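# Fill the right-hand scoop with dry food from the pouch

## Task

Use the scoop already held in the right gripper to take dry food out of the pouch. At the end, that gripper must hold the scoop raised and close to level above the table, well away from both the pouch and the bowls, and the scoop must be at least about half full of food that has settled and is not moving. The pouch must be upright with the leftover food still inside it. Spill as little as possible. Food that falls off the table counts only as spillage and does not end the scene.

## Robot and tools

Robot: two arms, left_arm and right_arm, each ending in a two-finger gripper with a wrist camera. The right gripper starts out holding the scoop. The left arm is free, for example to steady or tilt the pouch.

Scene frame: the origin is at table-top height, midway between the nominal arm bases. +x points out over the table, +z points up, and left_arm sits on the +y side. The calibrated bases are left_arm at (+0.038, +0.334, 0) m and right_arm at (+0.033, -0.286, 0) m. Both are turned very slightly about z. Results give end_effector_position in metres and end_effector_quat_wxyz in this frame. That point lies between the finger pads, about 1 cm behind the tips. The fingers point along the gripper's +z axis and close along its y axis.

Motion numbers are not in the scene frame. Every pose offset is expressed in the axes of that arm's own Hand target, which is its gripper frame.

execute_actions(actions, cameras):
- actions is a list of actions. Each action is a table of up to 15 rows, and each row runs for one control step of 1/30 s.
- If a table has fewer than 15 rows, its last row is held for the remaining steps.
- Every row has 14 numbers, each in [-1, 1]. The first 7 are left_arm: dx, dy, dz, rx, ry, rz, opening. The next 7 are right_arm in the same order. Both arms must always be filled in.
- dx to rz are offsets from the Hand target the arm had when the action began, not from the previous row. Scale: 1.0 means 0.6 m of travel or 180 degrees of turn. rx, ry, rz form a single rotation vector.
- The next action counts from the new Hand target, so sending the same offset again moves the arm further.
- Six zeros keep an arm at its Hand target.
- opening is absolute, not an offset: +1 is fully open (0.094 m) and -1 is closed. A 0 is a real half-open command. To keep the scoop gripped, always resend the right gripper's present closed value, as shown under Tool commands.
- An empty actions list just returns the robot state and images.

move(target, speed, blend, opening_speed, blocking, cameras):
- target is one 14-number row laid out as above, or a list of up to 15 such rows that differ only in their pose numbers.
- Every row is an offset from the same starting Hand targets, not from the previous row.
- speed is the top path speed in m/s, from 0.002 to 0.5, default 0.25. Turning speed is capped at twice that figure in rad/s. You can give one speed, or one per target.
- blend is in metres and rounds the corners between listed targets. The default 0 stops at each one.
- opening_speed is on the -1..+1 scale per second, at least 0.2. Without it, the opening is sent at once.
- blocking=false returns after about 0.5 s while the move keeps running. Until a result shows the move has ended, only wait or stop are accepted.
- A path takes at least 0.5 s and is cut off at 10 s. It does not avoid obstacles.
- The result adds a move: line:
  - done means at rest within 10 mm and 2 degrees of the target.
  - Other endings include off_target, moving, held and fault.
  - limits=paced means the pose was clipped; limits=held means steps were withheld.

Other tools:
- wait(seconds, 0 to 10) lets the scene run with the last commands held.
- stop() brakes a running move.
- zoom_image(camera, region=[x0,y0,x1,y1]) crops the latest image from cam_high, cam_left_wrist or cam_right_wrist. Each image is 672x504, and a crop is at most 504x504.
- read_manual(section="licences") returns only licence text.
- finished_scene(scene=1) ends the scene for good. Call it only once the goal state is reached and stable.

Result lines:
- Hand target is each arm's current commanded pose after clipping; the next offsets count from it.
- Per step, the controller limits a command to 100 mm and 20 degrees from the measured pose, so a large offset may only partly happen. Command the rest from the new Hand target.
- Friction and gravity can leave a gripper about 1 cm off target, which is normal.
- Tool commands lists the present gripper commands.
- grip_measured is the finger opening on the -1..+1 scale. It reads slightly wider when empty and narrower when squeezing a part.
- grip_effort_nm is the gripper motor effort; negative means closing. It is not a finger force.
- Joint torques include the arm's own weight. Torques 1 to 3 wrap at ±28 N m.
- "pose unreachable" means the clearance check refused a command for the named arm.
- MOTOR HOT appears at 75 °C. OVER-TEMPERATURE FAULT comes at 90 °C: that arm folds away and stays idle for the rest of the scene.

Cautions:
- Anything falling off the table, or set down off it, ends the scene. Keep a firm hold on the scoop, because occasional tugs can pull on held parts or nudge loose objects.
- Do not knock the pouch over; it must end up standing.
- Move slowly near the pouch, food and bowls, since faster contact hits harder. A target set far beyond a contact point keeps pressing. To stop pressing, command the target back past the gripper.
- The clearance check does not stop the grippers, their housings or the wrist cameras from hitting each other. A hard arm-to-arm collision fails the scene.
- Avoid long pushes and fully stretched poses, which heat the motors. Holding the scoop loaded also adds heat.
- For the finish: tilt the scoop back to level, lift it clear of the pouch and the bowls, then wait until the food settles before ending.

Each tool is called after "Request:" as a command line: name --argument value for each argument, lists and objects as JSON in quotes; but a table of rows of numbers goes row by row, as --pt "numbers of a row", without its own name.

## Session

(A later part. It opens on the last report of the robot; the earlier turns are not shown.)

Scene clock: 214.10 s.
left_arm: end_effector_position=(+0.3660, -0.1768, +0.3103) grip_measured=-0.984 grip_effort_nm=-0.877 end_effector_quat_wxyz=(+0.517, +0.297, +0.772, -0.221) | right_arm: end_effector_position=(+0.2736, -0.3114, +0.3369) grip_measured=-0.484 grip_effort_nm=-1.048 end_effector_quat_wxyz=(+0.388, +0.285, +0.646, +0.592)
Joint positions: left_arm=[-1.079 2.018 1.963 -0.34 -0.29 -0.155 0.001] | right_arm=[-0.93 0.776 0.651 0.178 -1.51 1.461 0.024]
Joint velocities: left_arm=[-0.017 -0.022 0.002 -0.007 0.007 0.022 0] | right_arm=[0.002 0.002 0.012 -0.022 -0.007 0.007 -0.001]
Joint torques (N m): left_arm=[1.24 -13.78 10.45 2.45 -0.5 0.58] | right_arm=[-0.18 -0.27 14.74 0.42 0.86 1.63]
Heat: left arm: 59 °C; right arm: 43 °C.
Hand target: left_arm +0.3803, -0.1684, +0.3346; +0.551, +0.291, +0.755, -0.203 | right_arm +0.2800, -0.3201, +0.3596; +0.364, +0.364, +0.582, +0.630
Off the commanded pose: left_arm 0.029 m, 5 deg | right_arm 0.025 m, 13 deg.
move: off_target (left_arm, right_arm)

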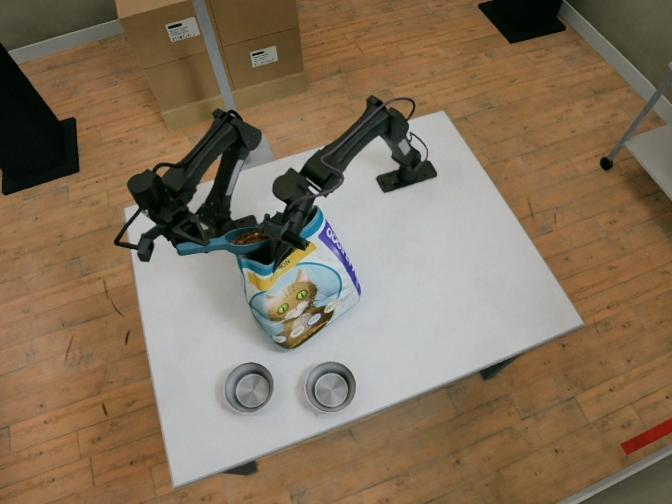

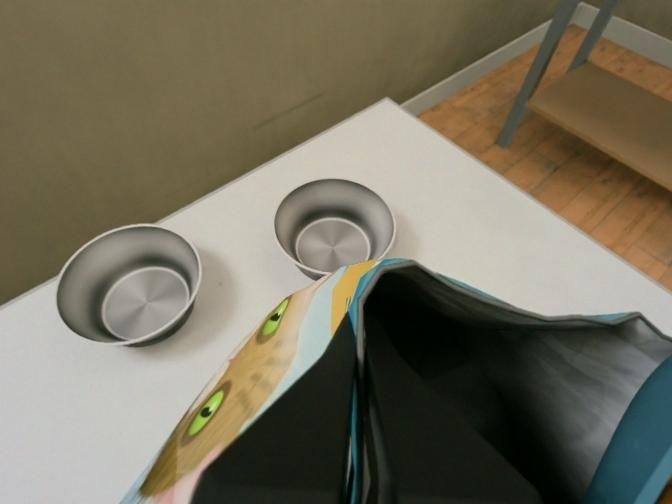

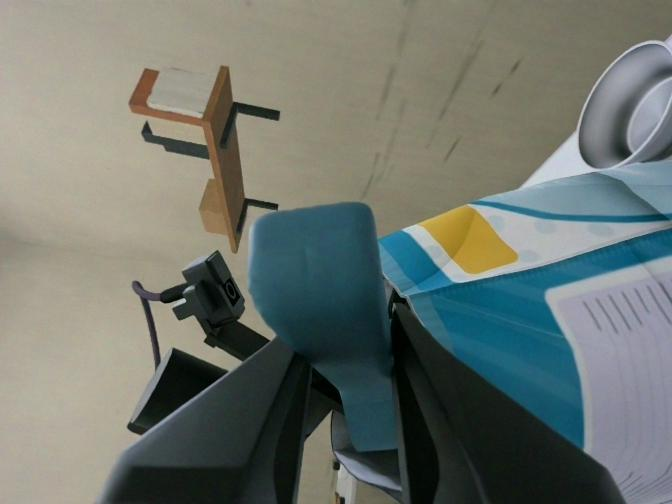

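Request:
move --pt "0 0 0 0 0 0 -1.0 0.023 -0.0116 -0.0448 0 0 0 -0.977304" --speed 0.06

Request:
zoom_image --camera "cam_high" --region '[165, 195, 315, 295]'

Scene clock: 218.77 s.
left_arm: end_effector_position=(+0.3586, -0.1828, +0.3105) grip_measured=-0.984 grip_effort_nm=-0.872 end_effector_quat_wxyz=(+0.511, +0.307, +0.768, -0.234) | right_arm: end_effector_position=(+0.2515, -0.3156, +0.3400) grip_measured=-0.482 grip_effort_nm=-1.048 end_effector_quat_wxyz=(+0.419, +0.312, +0.635, +0.570)
Joint positions: left_arm=[-1.086 2.018 1.963 -0.337 -0.263 -0.156 0.001] | right_arm=[-1.076 0.659 0.651 0.031 -1.562 1.417 0.024]
Joint velocities: left_arm=[0.002 -0.012 -0.022 0.022 0.022 0.007 0] | right_arm=[0.007 0.002 -0.007 0.051 -0.037 0.037 0]
Joint torques (N m): left_arm=[1.83 -13.91 10.41 2.41 -0.76 0.58] | right_arm=[-2.44 1.96 12.72 0.3 0.06 1.43]
Heat: left arm: 57 °C; right arm: 45 °C.
Hand target: left_arm +0.3804, -0.1684, +0.3346; +0.551, +0.291, +0.755, -0.203 | right_arm +0.2495, -0.3207, +0.3520; +0.364, +0.363, +0.580, +0.631
Off the commanded pose: left_arm 0.035 m, 6 deg | right_arm 0.013 m, 13 deg.
joint sent to its limit (right arm) — joint 5 (wrist yaw), lower limit. The joint targets are off in orientation, not in position.
move: off_target (left_arm, right_arm)

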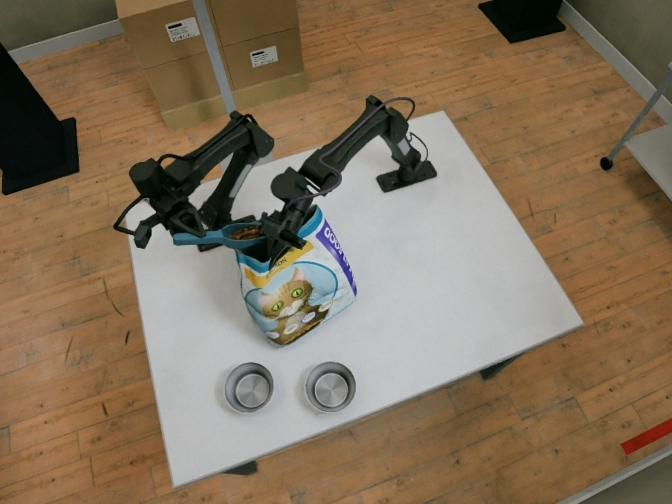

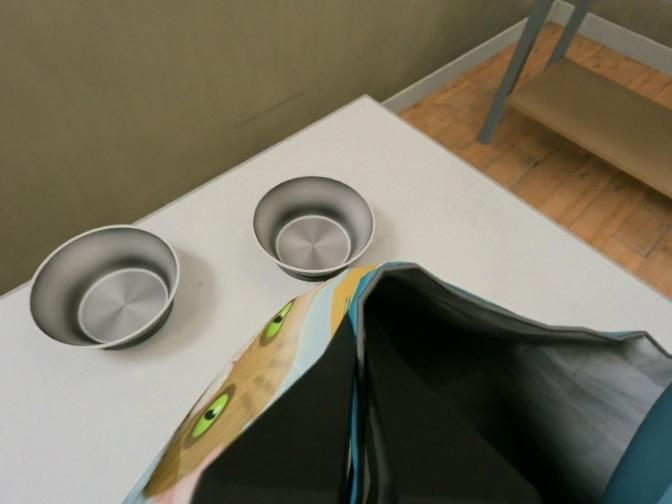

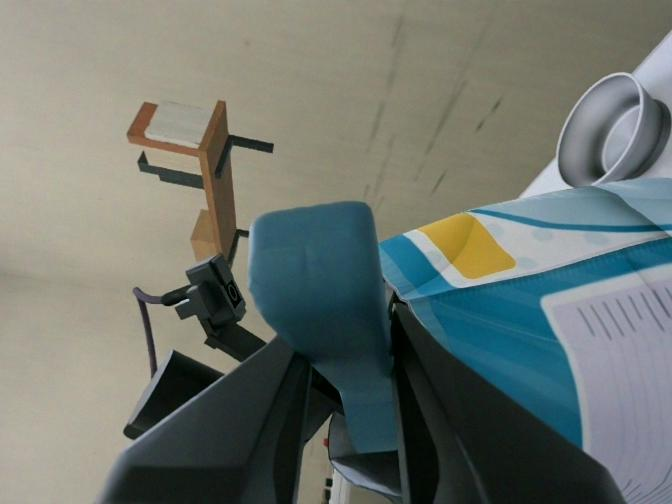

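Scaled by 3.360 from the camera's 672x504 image, which has a finer 960x720 frame.

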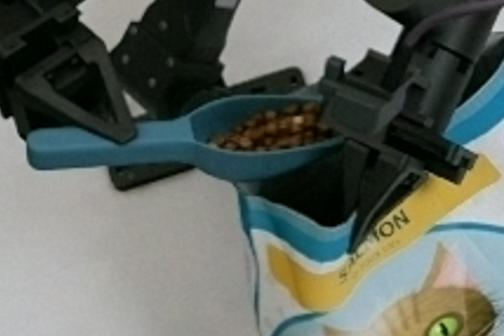

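Request:
move --pt "0 0 0 0 0 0 -1.0 0.0021 0.058 0.0035 0.03 0 -0.03 -0.977304" --speed 0.06

Request:
zoom_image --camera "cam_high" --region '[165, 195, 315, 295]'

Request:
zoom_image --camera "cam_right_wrist" --region '[240, 180, 500, 504]'

Scene clock: 221.57 s.
left_arm: end_effector_position=(+0.3527, -0.1875, +0.3152) grip_measured=-0.984 grip_effort_nm=-0.872 end_effector_quat_wxyz=(+0.509, +0.305, +0.766, -0.248) | right_arm: end_effector_position=(+0.2506, -0.3140, +0.3678) grip_measured=-0.449 grip_effort_nm=-1.033 end_effector_quat_wxyz=(+0.444, +0.283, +0.648, +0.550)
Joint positions: left_arm=[-1.095 2.018 1.973 -0.336 -0.25 -0.173 0.001] | right_arm=[-1.076 0.697 0.799 -0.172 -1.562 1.235 0.026]
Joint velocities: left_arm=[0.017 0.022 -0.002 -0.007 -0.051 0.037 -0.001] | right_arm=[-0.017 -0.012 0.007 0.037 -0.037 -0.066 0.001]
Joint torques (N m): left_arm=[2.51 -13.81 9.87 2.35 -0.88 0.76] | right_arm=[-2.65 3.4 14.65 0.56 0 1.66]
Heat: left arm: 57 °C; right arm: 46 °C.
Hand target: left_arm +0.3803, -0.1684, +0.3347; +0.551, +0.291, +0.755, -0.203 | right_arm +0.2493, -0.3206, +0.3869; +0.376, +0.352, +0.626, +0.585
Off the commanded pose: left_arm 0.039 m, 7 deg | right_arm 0.020 m, 12 deg.
joint sent to its limit (right arm) — joint 5 (wrist yaw), lower limit. The joint targets are off in orientation, not in position.
move: off_target (left_arm, right_arm)

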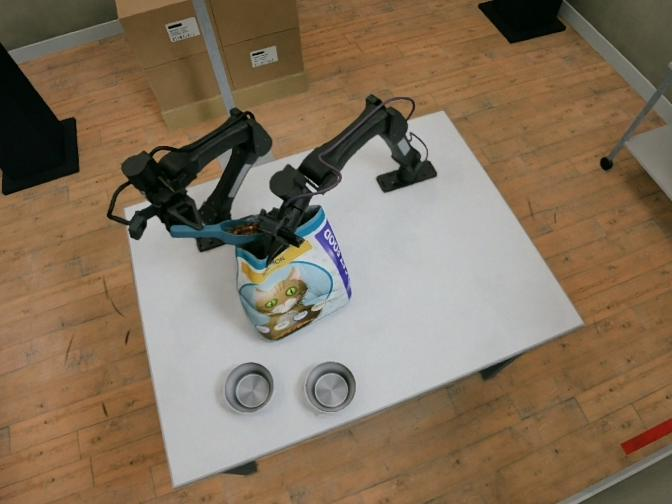

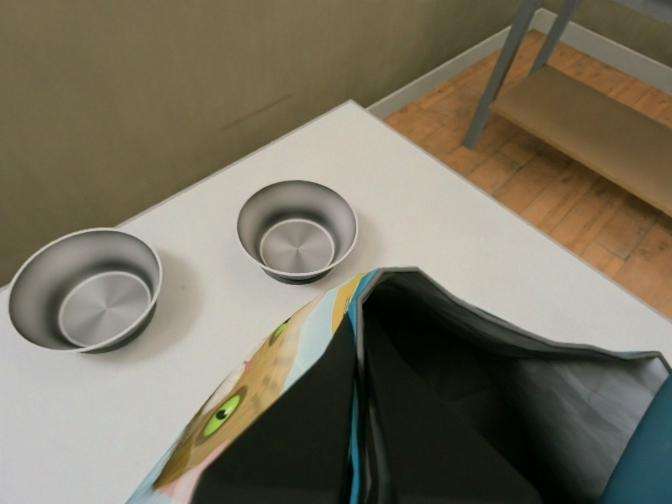

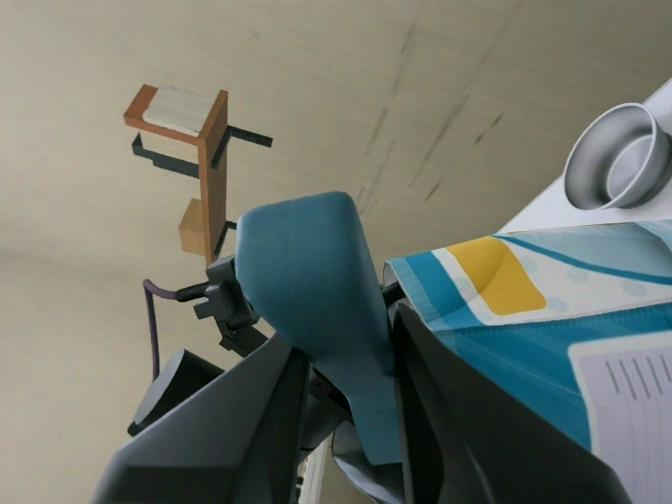

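Scaled by 3.360 from the camera's 672x504 image, which has a finer 960x720 frame.

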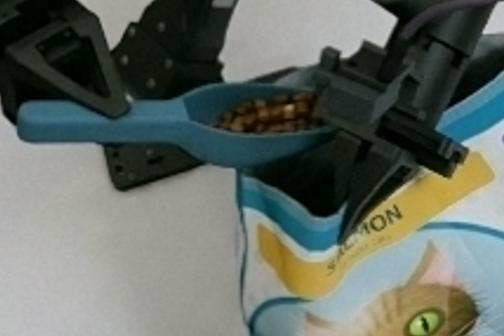

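Scaled by 1.556 from the camera's 672x504 image, which has a finer 960x720 frame.

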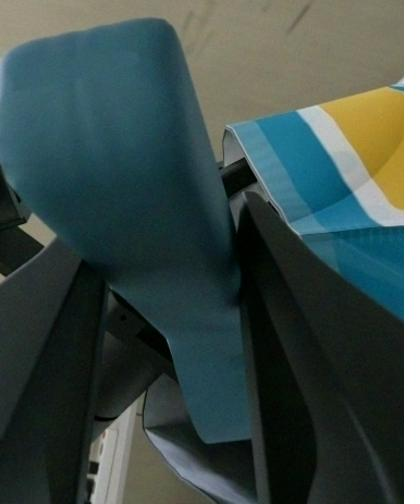

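Request:
move --pt "0.0033 0.0595 -0.0075 0 0 0 -1.0 -0.0058 -0.0332 0.0157 0 0 0 -0.977304" --speed 0.05

Request:
zoom_image --camera "cam_high" --region '[165, 195, 315, 295]'

Request:
zoom_image --camera "cam_right_wrist" --region '[240, 180, 500, 504]'

Scene clock: 225.00 s.
left_arm: end_effector_position=(+0.3634, -0.1833, +0.3084) grip_measured=-0.984 grip_effort_nm=-0.877 end_effector_quat_wxyz=(+0.501, +0.308, +0.765, -0.264) | right_arm: end_effector_position=(+0.2570, -0.3122, +0.3503) grip_measured=-0.449 grip_effort_nm=-1.043 end_effector_quat_wxyz=(+0.415, +0.291, +0.647, +0.569)
Joint positions: left_arm=[-1.056 2.011 1.933 -0.296 -0.182 -0.173 0.001] | right_arm=[-1.027 0.749 0.814 -0.394 -1.549 1.034 0.026]
Joint velocities: left_arm=[-0.012 -0.017 0.002 0.007 -0.022 0.022 0.001] | right_arm=[-0.007 -0.002 0.002 0.081 -0.022 0.022 0]
Joint torques (N m): left_arm=[4.94 -18.97 6.64 2.16 -0.9 1.01] | right_arm=[-1.65 2.91 13.65 0.85 0.04 1.3]
Heat: left arm: 56 °C; right arm: 46 °C.
Hand target: left_arm +0.4002, -0.1386, +0.3339; +0.551, +0.291, +0.755, -0.203 | right_arm +0.2593, -0.3202, +0.3663; +0.375, +0.353, +0.627, +0.584
Off the commanded pose: left_arm 0.064 m, 9 deg | right_arm 0.019 m, 9 deg.
move: off_target (left_arm, right_arm)

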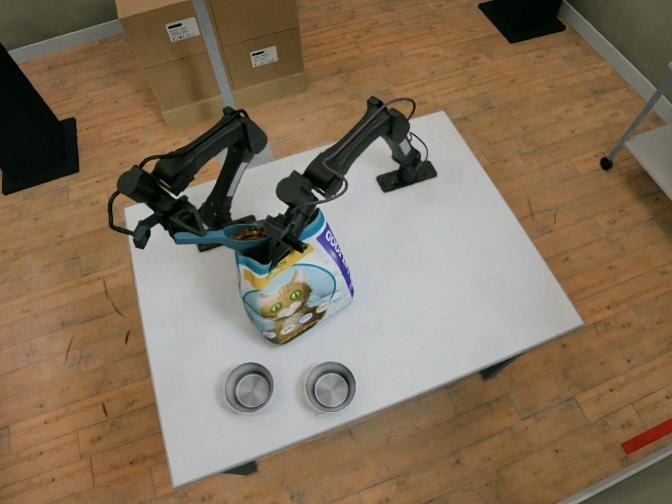

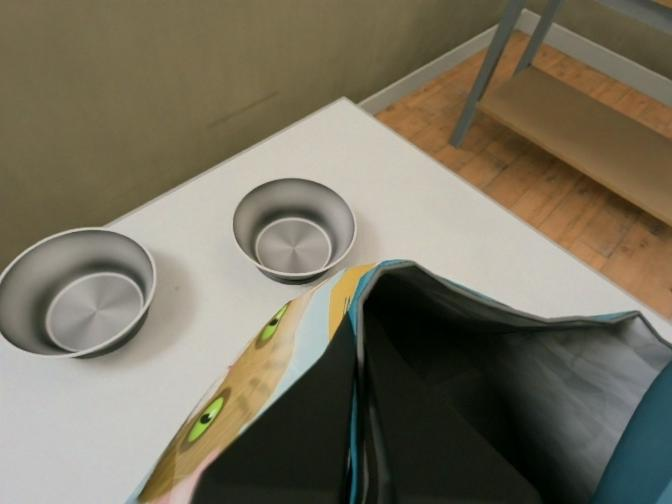

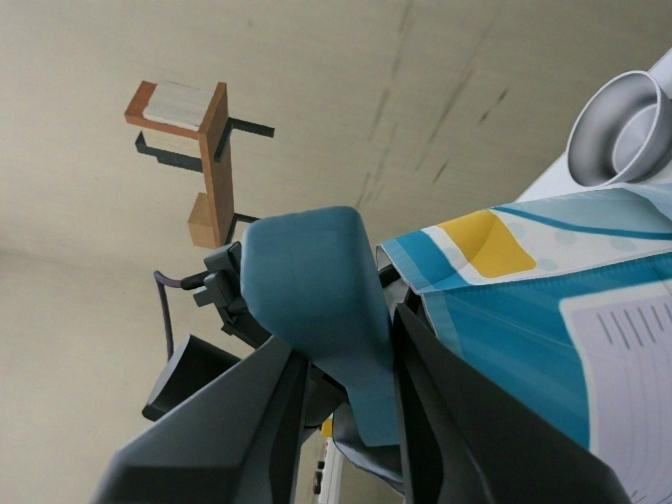

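Scaled by 3.360 from the camera's 672x504 image, which has a finer 960x720 frame.

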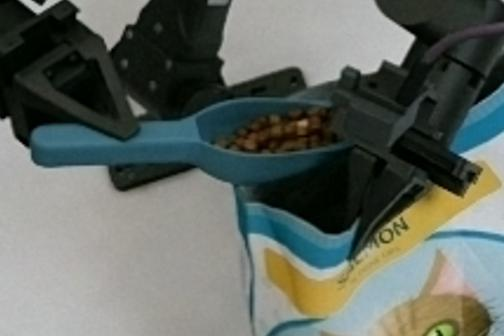

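Scaled by 1.556 from the camera's 672x504 image, which has a finer 960x720 frame.

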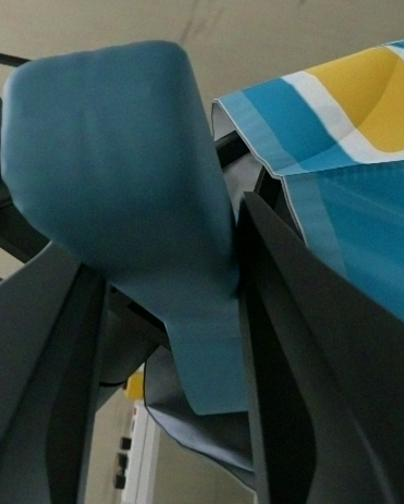

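Request:
zoom_image --camera "cam_high" --region '[220, 210, 320, 280]'

Request:
zoom_image --camera "cam_right_wrist" --region '[280, 340, 440, 504]'

Scaled by 5.040 from the camera's 672x504 image, which has a finer 960x720 frame.

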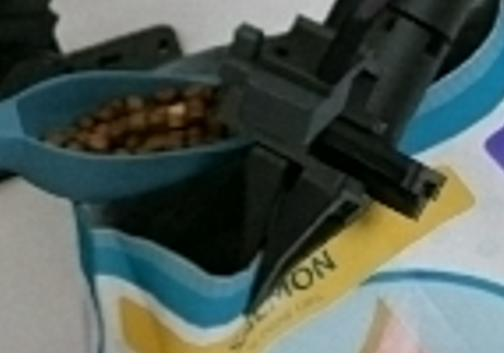

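Scaled by 3.073 from the camera's 672x504 image, which has a finer 960x720 frame.

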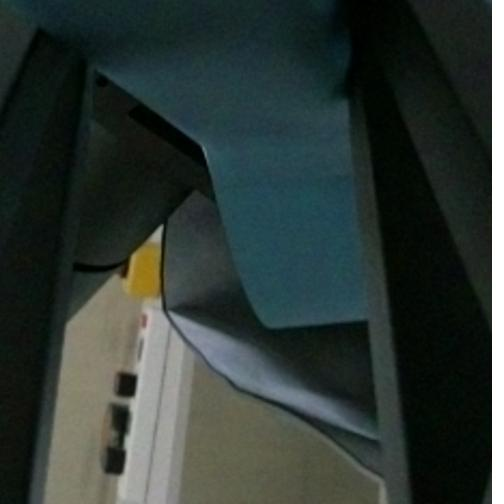

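Request:
move --pt "0 0 0 0 0 0 -1.0 0.0034 -0.0582 0.0018 0 0 0 -0.977304" --speed 0.06

Request:
zoom_image --camera "cam_high" --region '[165, 195, 315, 295]'

Request:
zoom_image --camera "cam_right_wrist" --region '[240, 180, 500, 504]'

Scene clock: 228.77 s.
left_arm: end_effector_position=(+0.3699, -0.1783, +0.3017) grip_measured=-0.984 grip_effort_nm=-0.877 end_effector_quat_wxyz=(+0.503, +0.317, +0.765, -0.248) | right_arm: end_effector_position=(+0.2578, -0.3131, +0.3196) grip_measured=-0.496 grip_effort_nm=-1.033 end_effector_quat_wxyz=(+0.395, +0.322, +0.643, +0.572)
Joint positions: left_arm=[-1.044 2.011 1.918 -0.294 -0.185 -0.14 0.001] | right_arm=[-1.024 0.796 0.815 -0.735 -1.519 0.716 0.024]
Joint velocities: left_arm=[0.007 0.002 -0.007 -0.022 -0.066 0.022 0] | right_arm=[-0.022 0.012 -0.012 0.007 0.007 0.007 0]
Joint torques (N m): left_arm=[4.07 -19.28 7.13 2.24 -0.86 0.63] | right_arm=[-1.61 2.37 11.62 0.96 -0.4 0.73]
Heat: left arm: 55 °C; right arm: 45 °C.
Hand target: left_arm +0.4002, -0.1386, +0.3338; +0.551, +0.291, +0.756, -0.203 | right_arm +0.2590, -0.3197, +0.3311; +0.374, +0.353, +0.628, +0.584
Off the commanded pose: left_arm 0.059 m, 8 deg | right_arm 0.014 m, 5 deg.
move: off_target (left_arm, right_arm)

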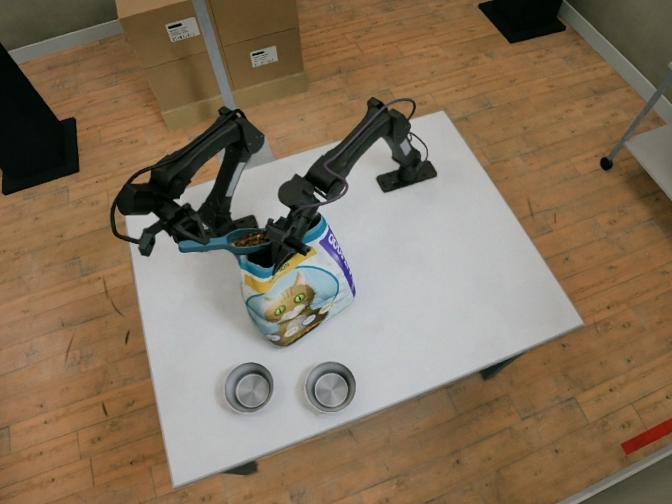

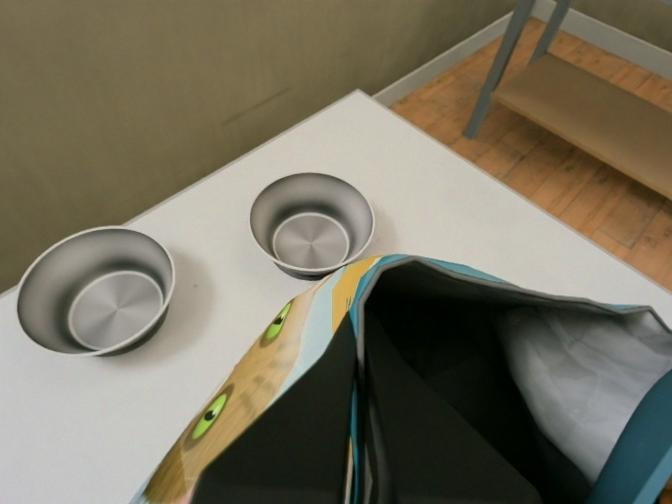

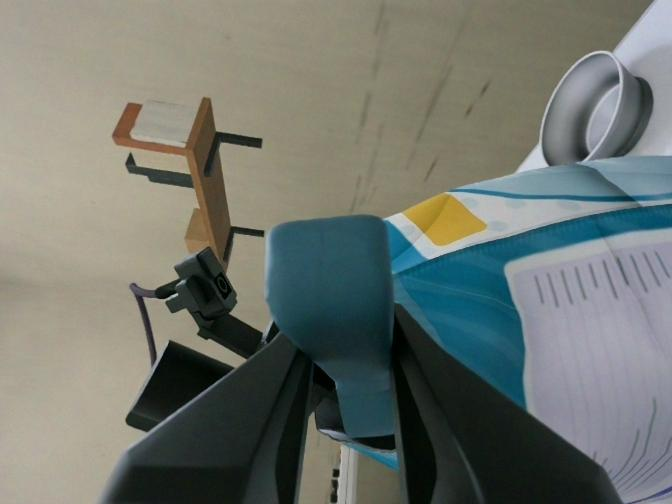

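Scaled by 3.360 from the camera's 672x504 image, which has a finer 960x720 frame.

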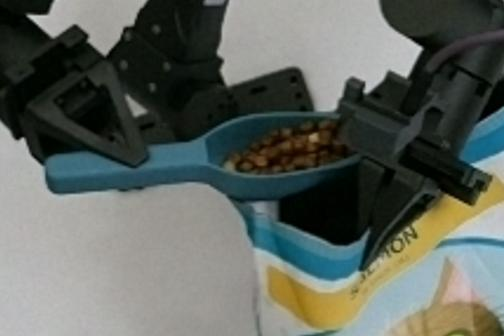

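Scaled by 1.556 from the camera's 672x504 image, which has a finer 960x720 frame.

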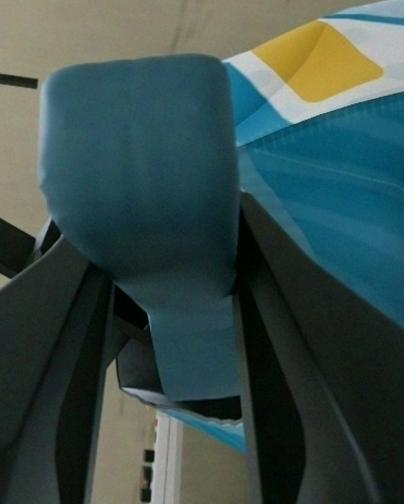

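Request:
move --pt "0.0072 0.0483 -0.0195 0 0 0 -1.0 0.0588 -0.011 0.069 0 0 0 -0.977304" --speed 0.05

Request:
zoom_image --camera "cam_high" --region '[165, 195, 315, 295]'

Request:
zoom_image --camera "cam_right_wrist" --region '[240, 180, 500, 504]'

Scene clock: 232.17 s.
left_arm: end_effector_position=(+0.3979, -0.1294, +0.2942) grip_measured=-0.984 grip_effort_nm=-0.872 end_effector_quat_wxyz=(+0.503, +0.307, +0.779, -0.216) | right_arm: end_effector_position=(+0.2795, -0.2673, +0.3111) grip_measured=-0.517 grip_effort_nm=-1.043 end_effector_quat_wxyz=(+0.378, +0.329, +0.659, +0.561)
Joint positions: left_arm=[-0.955 1.92 1.789 -0.288 -0.165 -0.102 0.001] | right_arm=[-0.643 0.612 0.654 -0.251 -1.155 1.25 0.023]
Joint velocities: left_arm=[-0.002 -0.002 0.002 -0.007 -0.037 0.095 0] | right_arm=[0.027 -0.012 -0.012 0.007 -0.007 -0.007 0]
Joint torques (N m): left_arm=[1.89 -18.06 7.42 2.7 -0.48 0.48] | right_arm=[-0.31 0.03 7.8 2.17 0.04 1.05]
Heat: left arm: 54 °C; right arm: 45 °C.
Hand target: left_arm +0.4100, -0.1088, +0.3330; +0.551, +0.291, +0.756, -0.203 | right_arm +0.2799, -0.2695, +0.3193; +0.374, +0.354, +0.631, +0.581
Off the commanded pose: left_arm 0.046 m, 6 deg | right_arm 0.010 m, 5 deg.
move: off_target (left_arm, right_arm)

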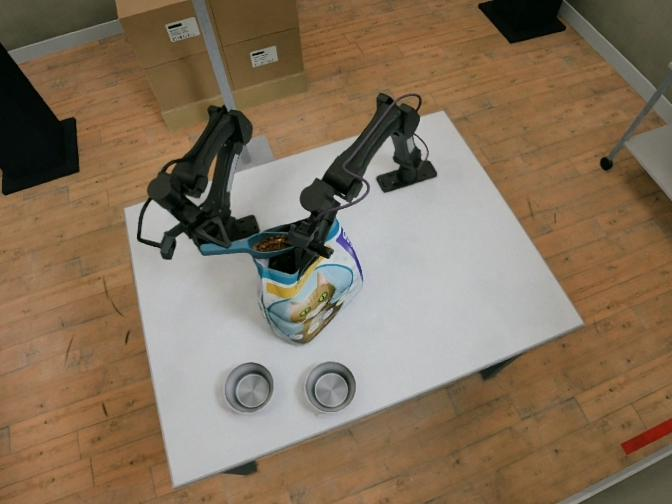

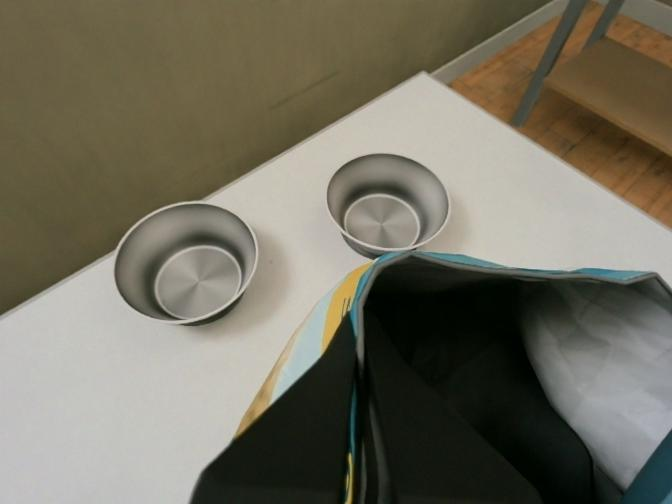

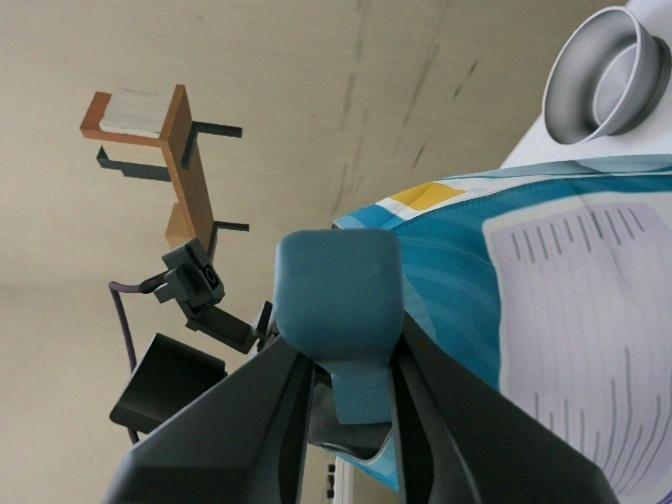

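Scaled by 3.360 from the camera's 672x504 image, which has a finer 960x720 frame.

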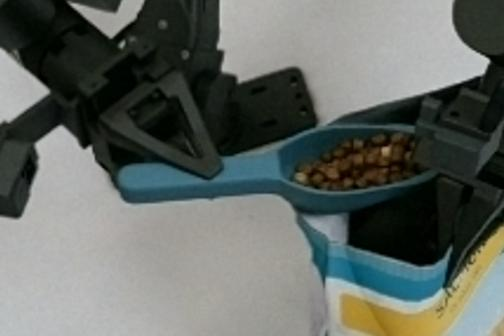

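Scaled by 1.556 from the camera's 672x504 image, which has a finer 960x720 frame.

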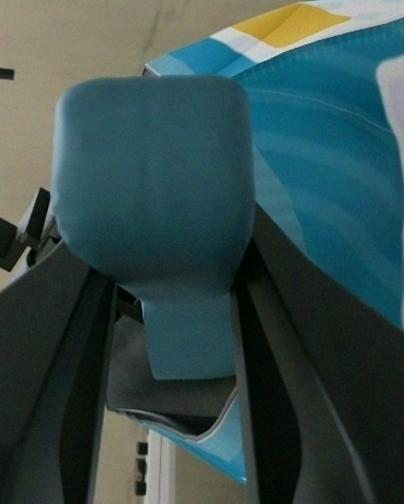

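Request:
move --pt "-0.0083 0.0335 -0.0267 0 0 0 -1.0 0.0677 -0.027 0.0552 0 0 0 -0.977304" --speed 0.05

Request:
zoom_image --camera "cam_high" --region '[185, 195, 335, 295]'

Request:
zoom_image --camera "cam_right_wrist" --region '[240, 180, 500, 504]'

Scene clock: 234.60 s.
left_arm: end_effector_position=(+0.4115, -0.0900, +0.2840) grip_measured=-0.984 grip_effort_nm=-0.867 end_effector_quat_wxyz=(+0.492, +0.314, +0.792, -0.177) | right_arm: end_effector_position=(+0.2909, -0.2186, +0.2894) grip_measured=-0.531 grip_effort_nm=-1.043 end_effector_quat_wxyz=(+0.370, +0.351, +0.652, +0.561)
Joint positions: left_arm=[-0.892 1.856 1.714 -0.334 -0.157 -0.049 0.001] | right_arm=[-0.165 0.515 0.542 -0.15 -0.661 1.407 0.022]
Joint velocities: left_arm=[0.002 0.007 0.002 0.051 0.007 -0.007 0] | right_arm=[0.007 -0.007 0.002 0.007 -0.081 0.037 0]
Joint torques (N m): left_arm=[0.43 -18.62 8.42 3.1 -0.12 0.06] | right_arm=[0.47 -0.16 7.05 2.49 0.07 0.39]
Heat: left arm: 54 °C; right arm: 44 °C.
Hand target: left_arm +0.4130, -0.0846, +0.3425; +0.551, +0.291, +0.756, -0.203 | right_arm +0.2901, -0.2183, +0.2971; +0.374, +0.353, +0.636, +0.576
Off the commanded pose: left_arm 0.059 m, 9 deg | right_arm 0.010 m, 3 deg.
move: off_target (left_arm, right_arm)

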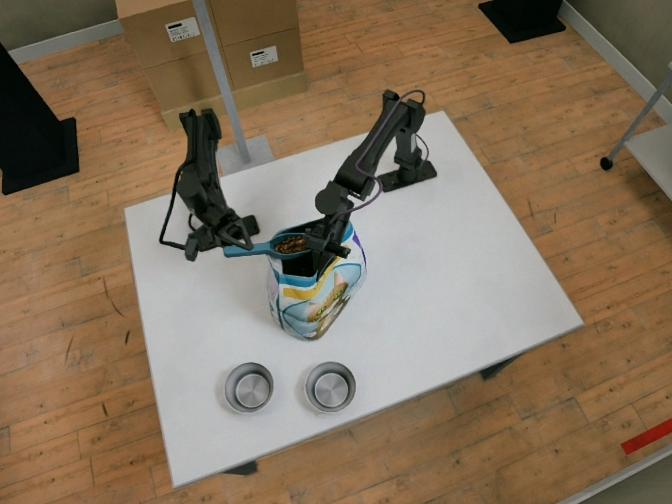

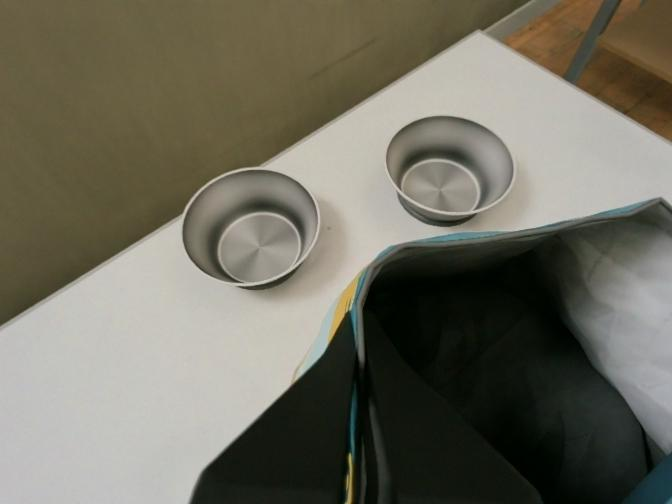

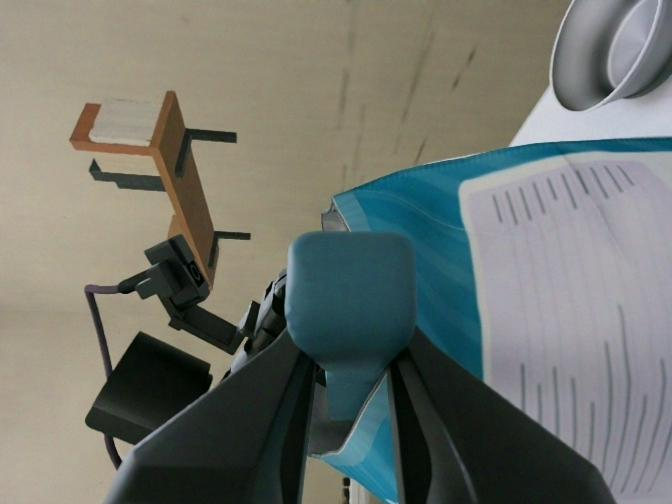

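Scaled by 3.360 from the camera's 672x504 image, which has a finer 960x720 frame.

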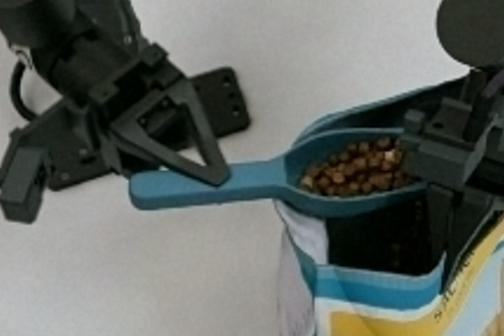

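Scaled by 1.556 from the camera's 672x504 image, which has a finer 960x720 frame.

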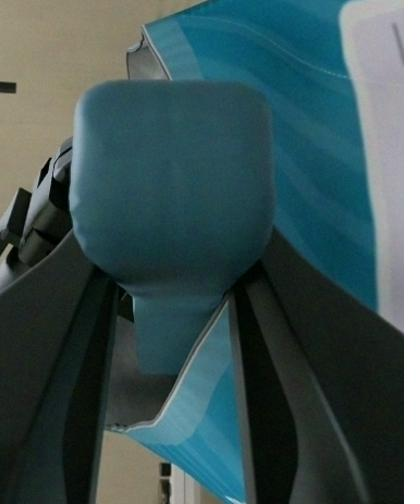

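Request:
move --pt "0.0052 0.0658 -0.0128 0 0 0 -1.0 0 0 0 0 0 0 -0.977304" --speed 0.05

Request:
zoom_image --camera "cam_high" --region '[185, 195, 365, 315]'

Request:
zoom_image --camera "cam_right_wrist" --region '[240, 180, 500, 504]'

Scene clock: 236.63 s.
left_arm: end_effector_position=(+0.4121, -0.0765, +0.2835) grip_measured=-0.984 grip_effort_nm=-0.872 end_effector_quat_wxyz=(+0.478, +0.324, +0.788, -0.212) | right_arm: end_effector_position=(+0.2880, -0.2119, +0.2899) grip_measured=-0.534 grip_effort_nm=-1.043 end_effector_quat_wxyz=(+0.358, +0.341, +0.656, +0.570)
Joint positions: left_arm=[-0.836 1.81 1.654 -0.315 -0.031 -0.043 0.001] | right_arm=[-0.154 0.515 0.542 -0.149 -0.685 1.411 0.022]
Joint velocities: left_arm=[-0.007 -0.007 -0.012 -0.022 -0.051 -0.051 0] | right_arm=[0.002 0.022 -0.002 0.037 -0.037 -0.037 0]
Joint torques (N m): left_arm=[3.41 -18.8 8.23 3.04 -0.49 0.32] | right_arm=[-0.5 -0.31 6.94 2.49 0.34 0.38]
Heat: left arm: 54 °C; right arm: 44 °C.
Hand target: left_arm +0.4329, -0.0498, +0.3417; +0.550, +0.291, +0.756, -0.203 | right_arm +0.2901, -0.2182, +0.2971; +0.374, +0.353, +0.636, +0.576
Off the commanded pose: left_arm 0.068 m, 10 deg | right_arm 0.010 m, 3 deg.
move: off_target (left_arm, right_arm)

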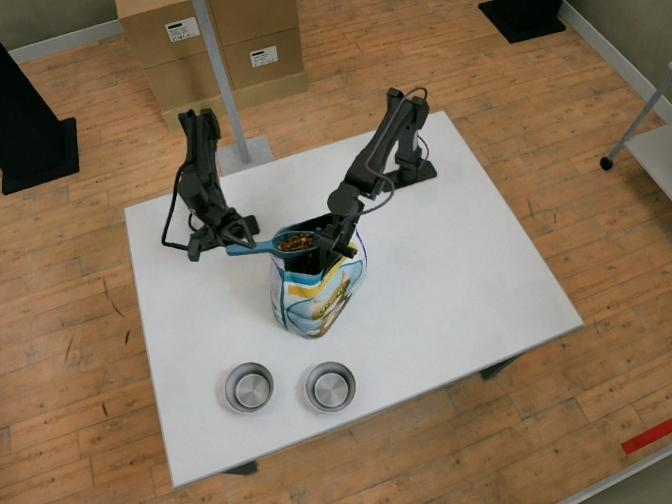

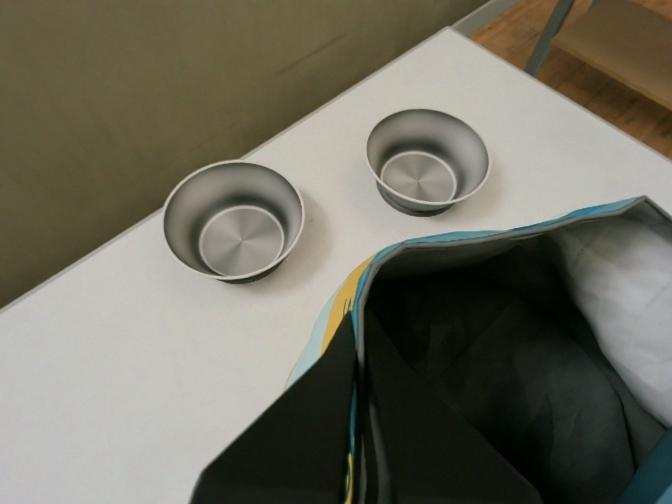

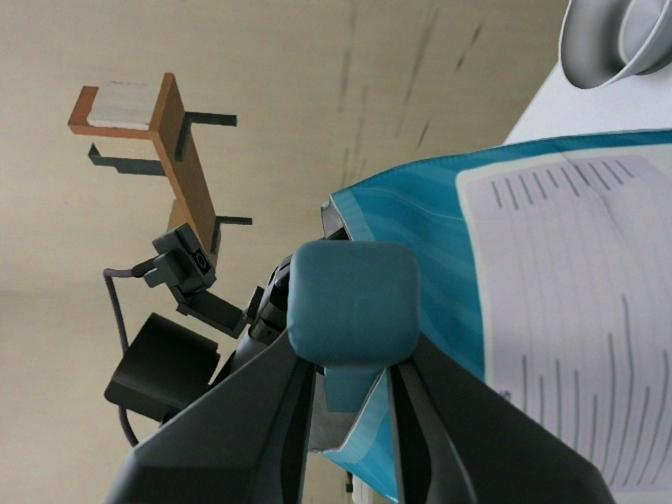

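Scaled by 2.800 from the camera's 672x504 image, which has a finer 960x720 frame.

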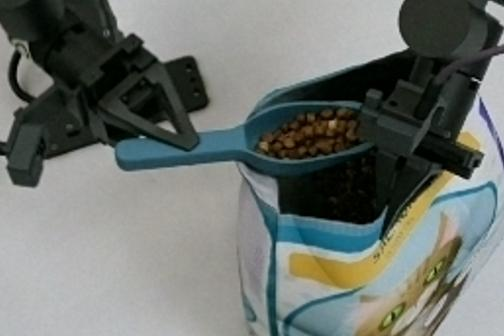

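Scaled by 1.556 from the camera's 672x504 image, which has a finer 960x720 frame.

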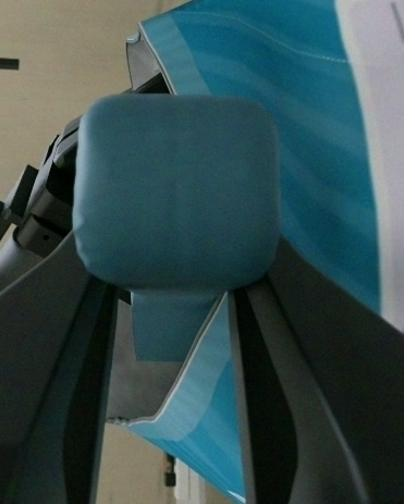

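Request:
move --pt "0 0 0 0 0 0 -1.0 0.0112 0.0078 -0.0225 -0.0027 0.0554 -0.0027 -0.977304" --speed 0.06

Request:
zoom_image --camera "cam_high" --region '[185, 195, 365, 315]'

Request:
zoom_image --camera "cam_right_wrist" --region '[240, 180, 500, 504]'

Scene clock: 239.00 s.
left_arm: end_effector_position=(+0.4097, -0.0754, +0.2839) grip_measured=-0.984 grip_effort_nm=-0.872 end_effector_quat_wxyz=(+0.476, +0.323, +0.789, -0.215) | right_arm: end_effector_position=(+0.2711, -0.2094, +0.2867) grip_measured=-0.535 grip_effort_nm=-1.048 end_effector_quat_wxyz=(+0.290, +0.294, +0.675, +0.611)
Joint positions: left_arm=[-0.836 1.8 1.643 -0.314 -0.026 -0.049 0.001] | right_arm=[-0.369 0.561 0.542 -0.162 -1.084 1.379 0.022]
Joint velocities: left_arm=[-0.007 -0.002 -0.012 0.037 0.022 -0.022 0.001] | right_arm=[-0.002 -0.007 0.007 -0.066 -0.037 0.007 0]
Joint torques (N m): left_arm=[3.43 -17.95 8.87 3.02 -0.55 0.37] | right_arm=[-2.37 0.43 9.85 2.19 0.21 0.22]
Heat: left arm: 54 °C; right arm: 43 °C.
Hand target: left_arm +0.4328, -0.0498, +0.3418; +0.551, +0.291, +0.756, -0.203 | right_arm +0.2751, -0.2188, +0.3031; +0.322, +0.297, +0.662, +0.608
Off the commanded pose: left_arm 0.067 m, 10 deg | right_arm 0.018 m, 4 deg.
move: off_target (left_arm, right_arm)

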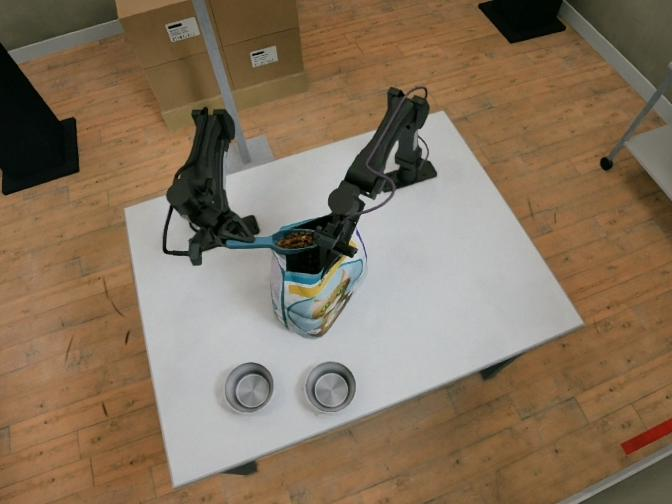

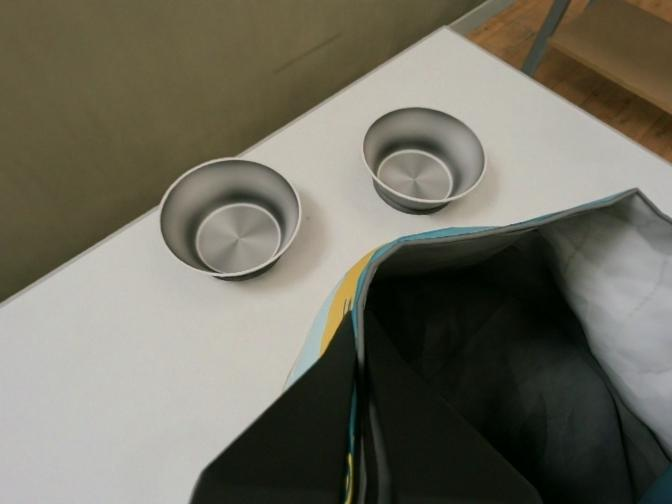

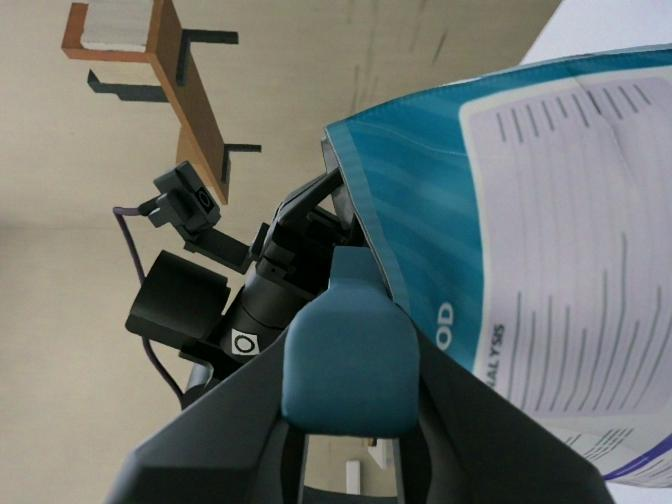

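Scaled by 2.800 from the camera's 672x504 image, which has a finer 960x720 frame.

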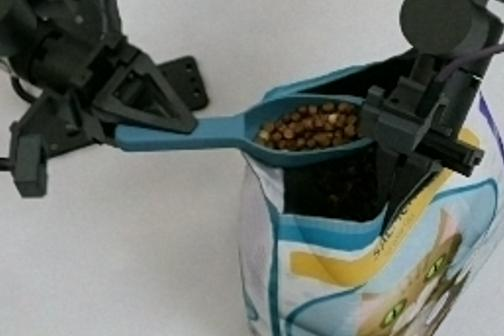

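Scaled by 1.556 from the camera's 672x504 image, which has a finer 960x720 frame.

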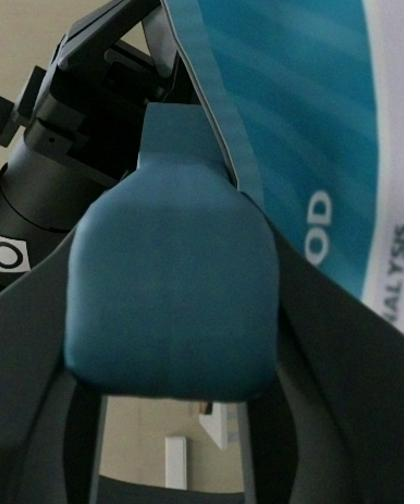

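Request:
zoom_image --camera "cam_high" --region '[260, 220, 330, 262]'

Scaled by 7.200 from the camera's 672x504 image, which has a finer 960x720 frame.

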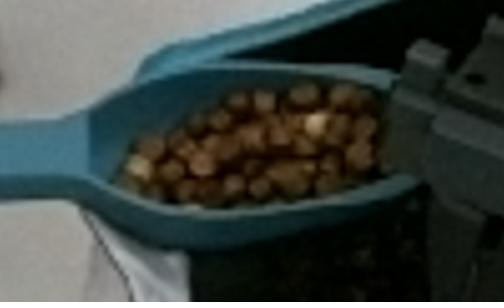

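Request:
zoom_image --camera "cam_high" --region '[250, 200, 390, 350]'

Scaled by 3.360 from the camera's 672x504 image, which has a finer 960x720 frame.

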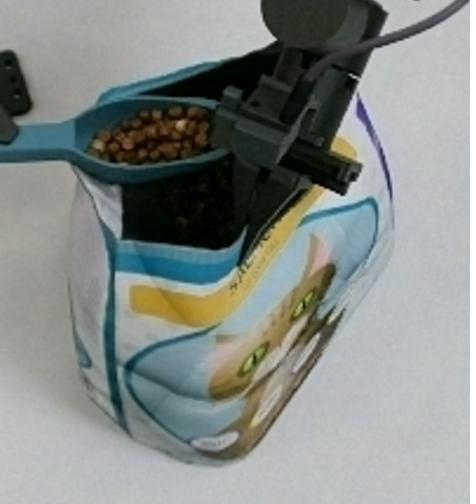

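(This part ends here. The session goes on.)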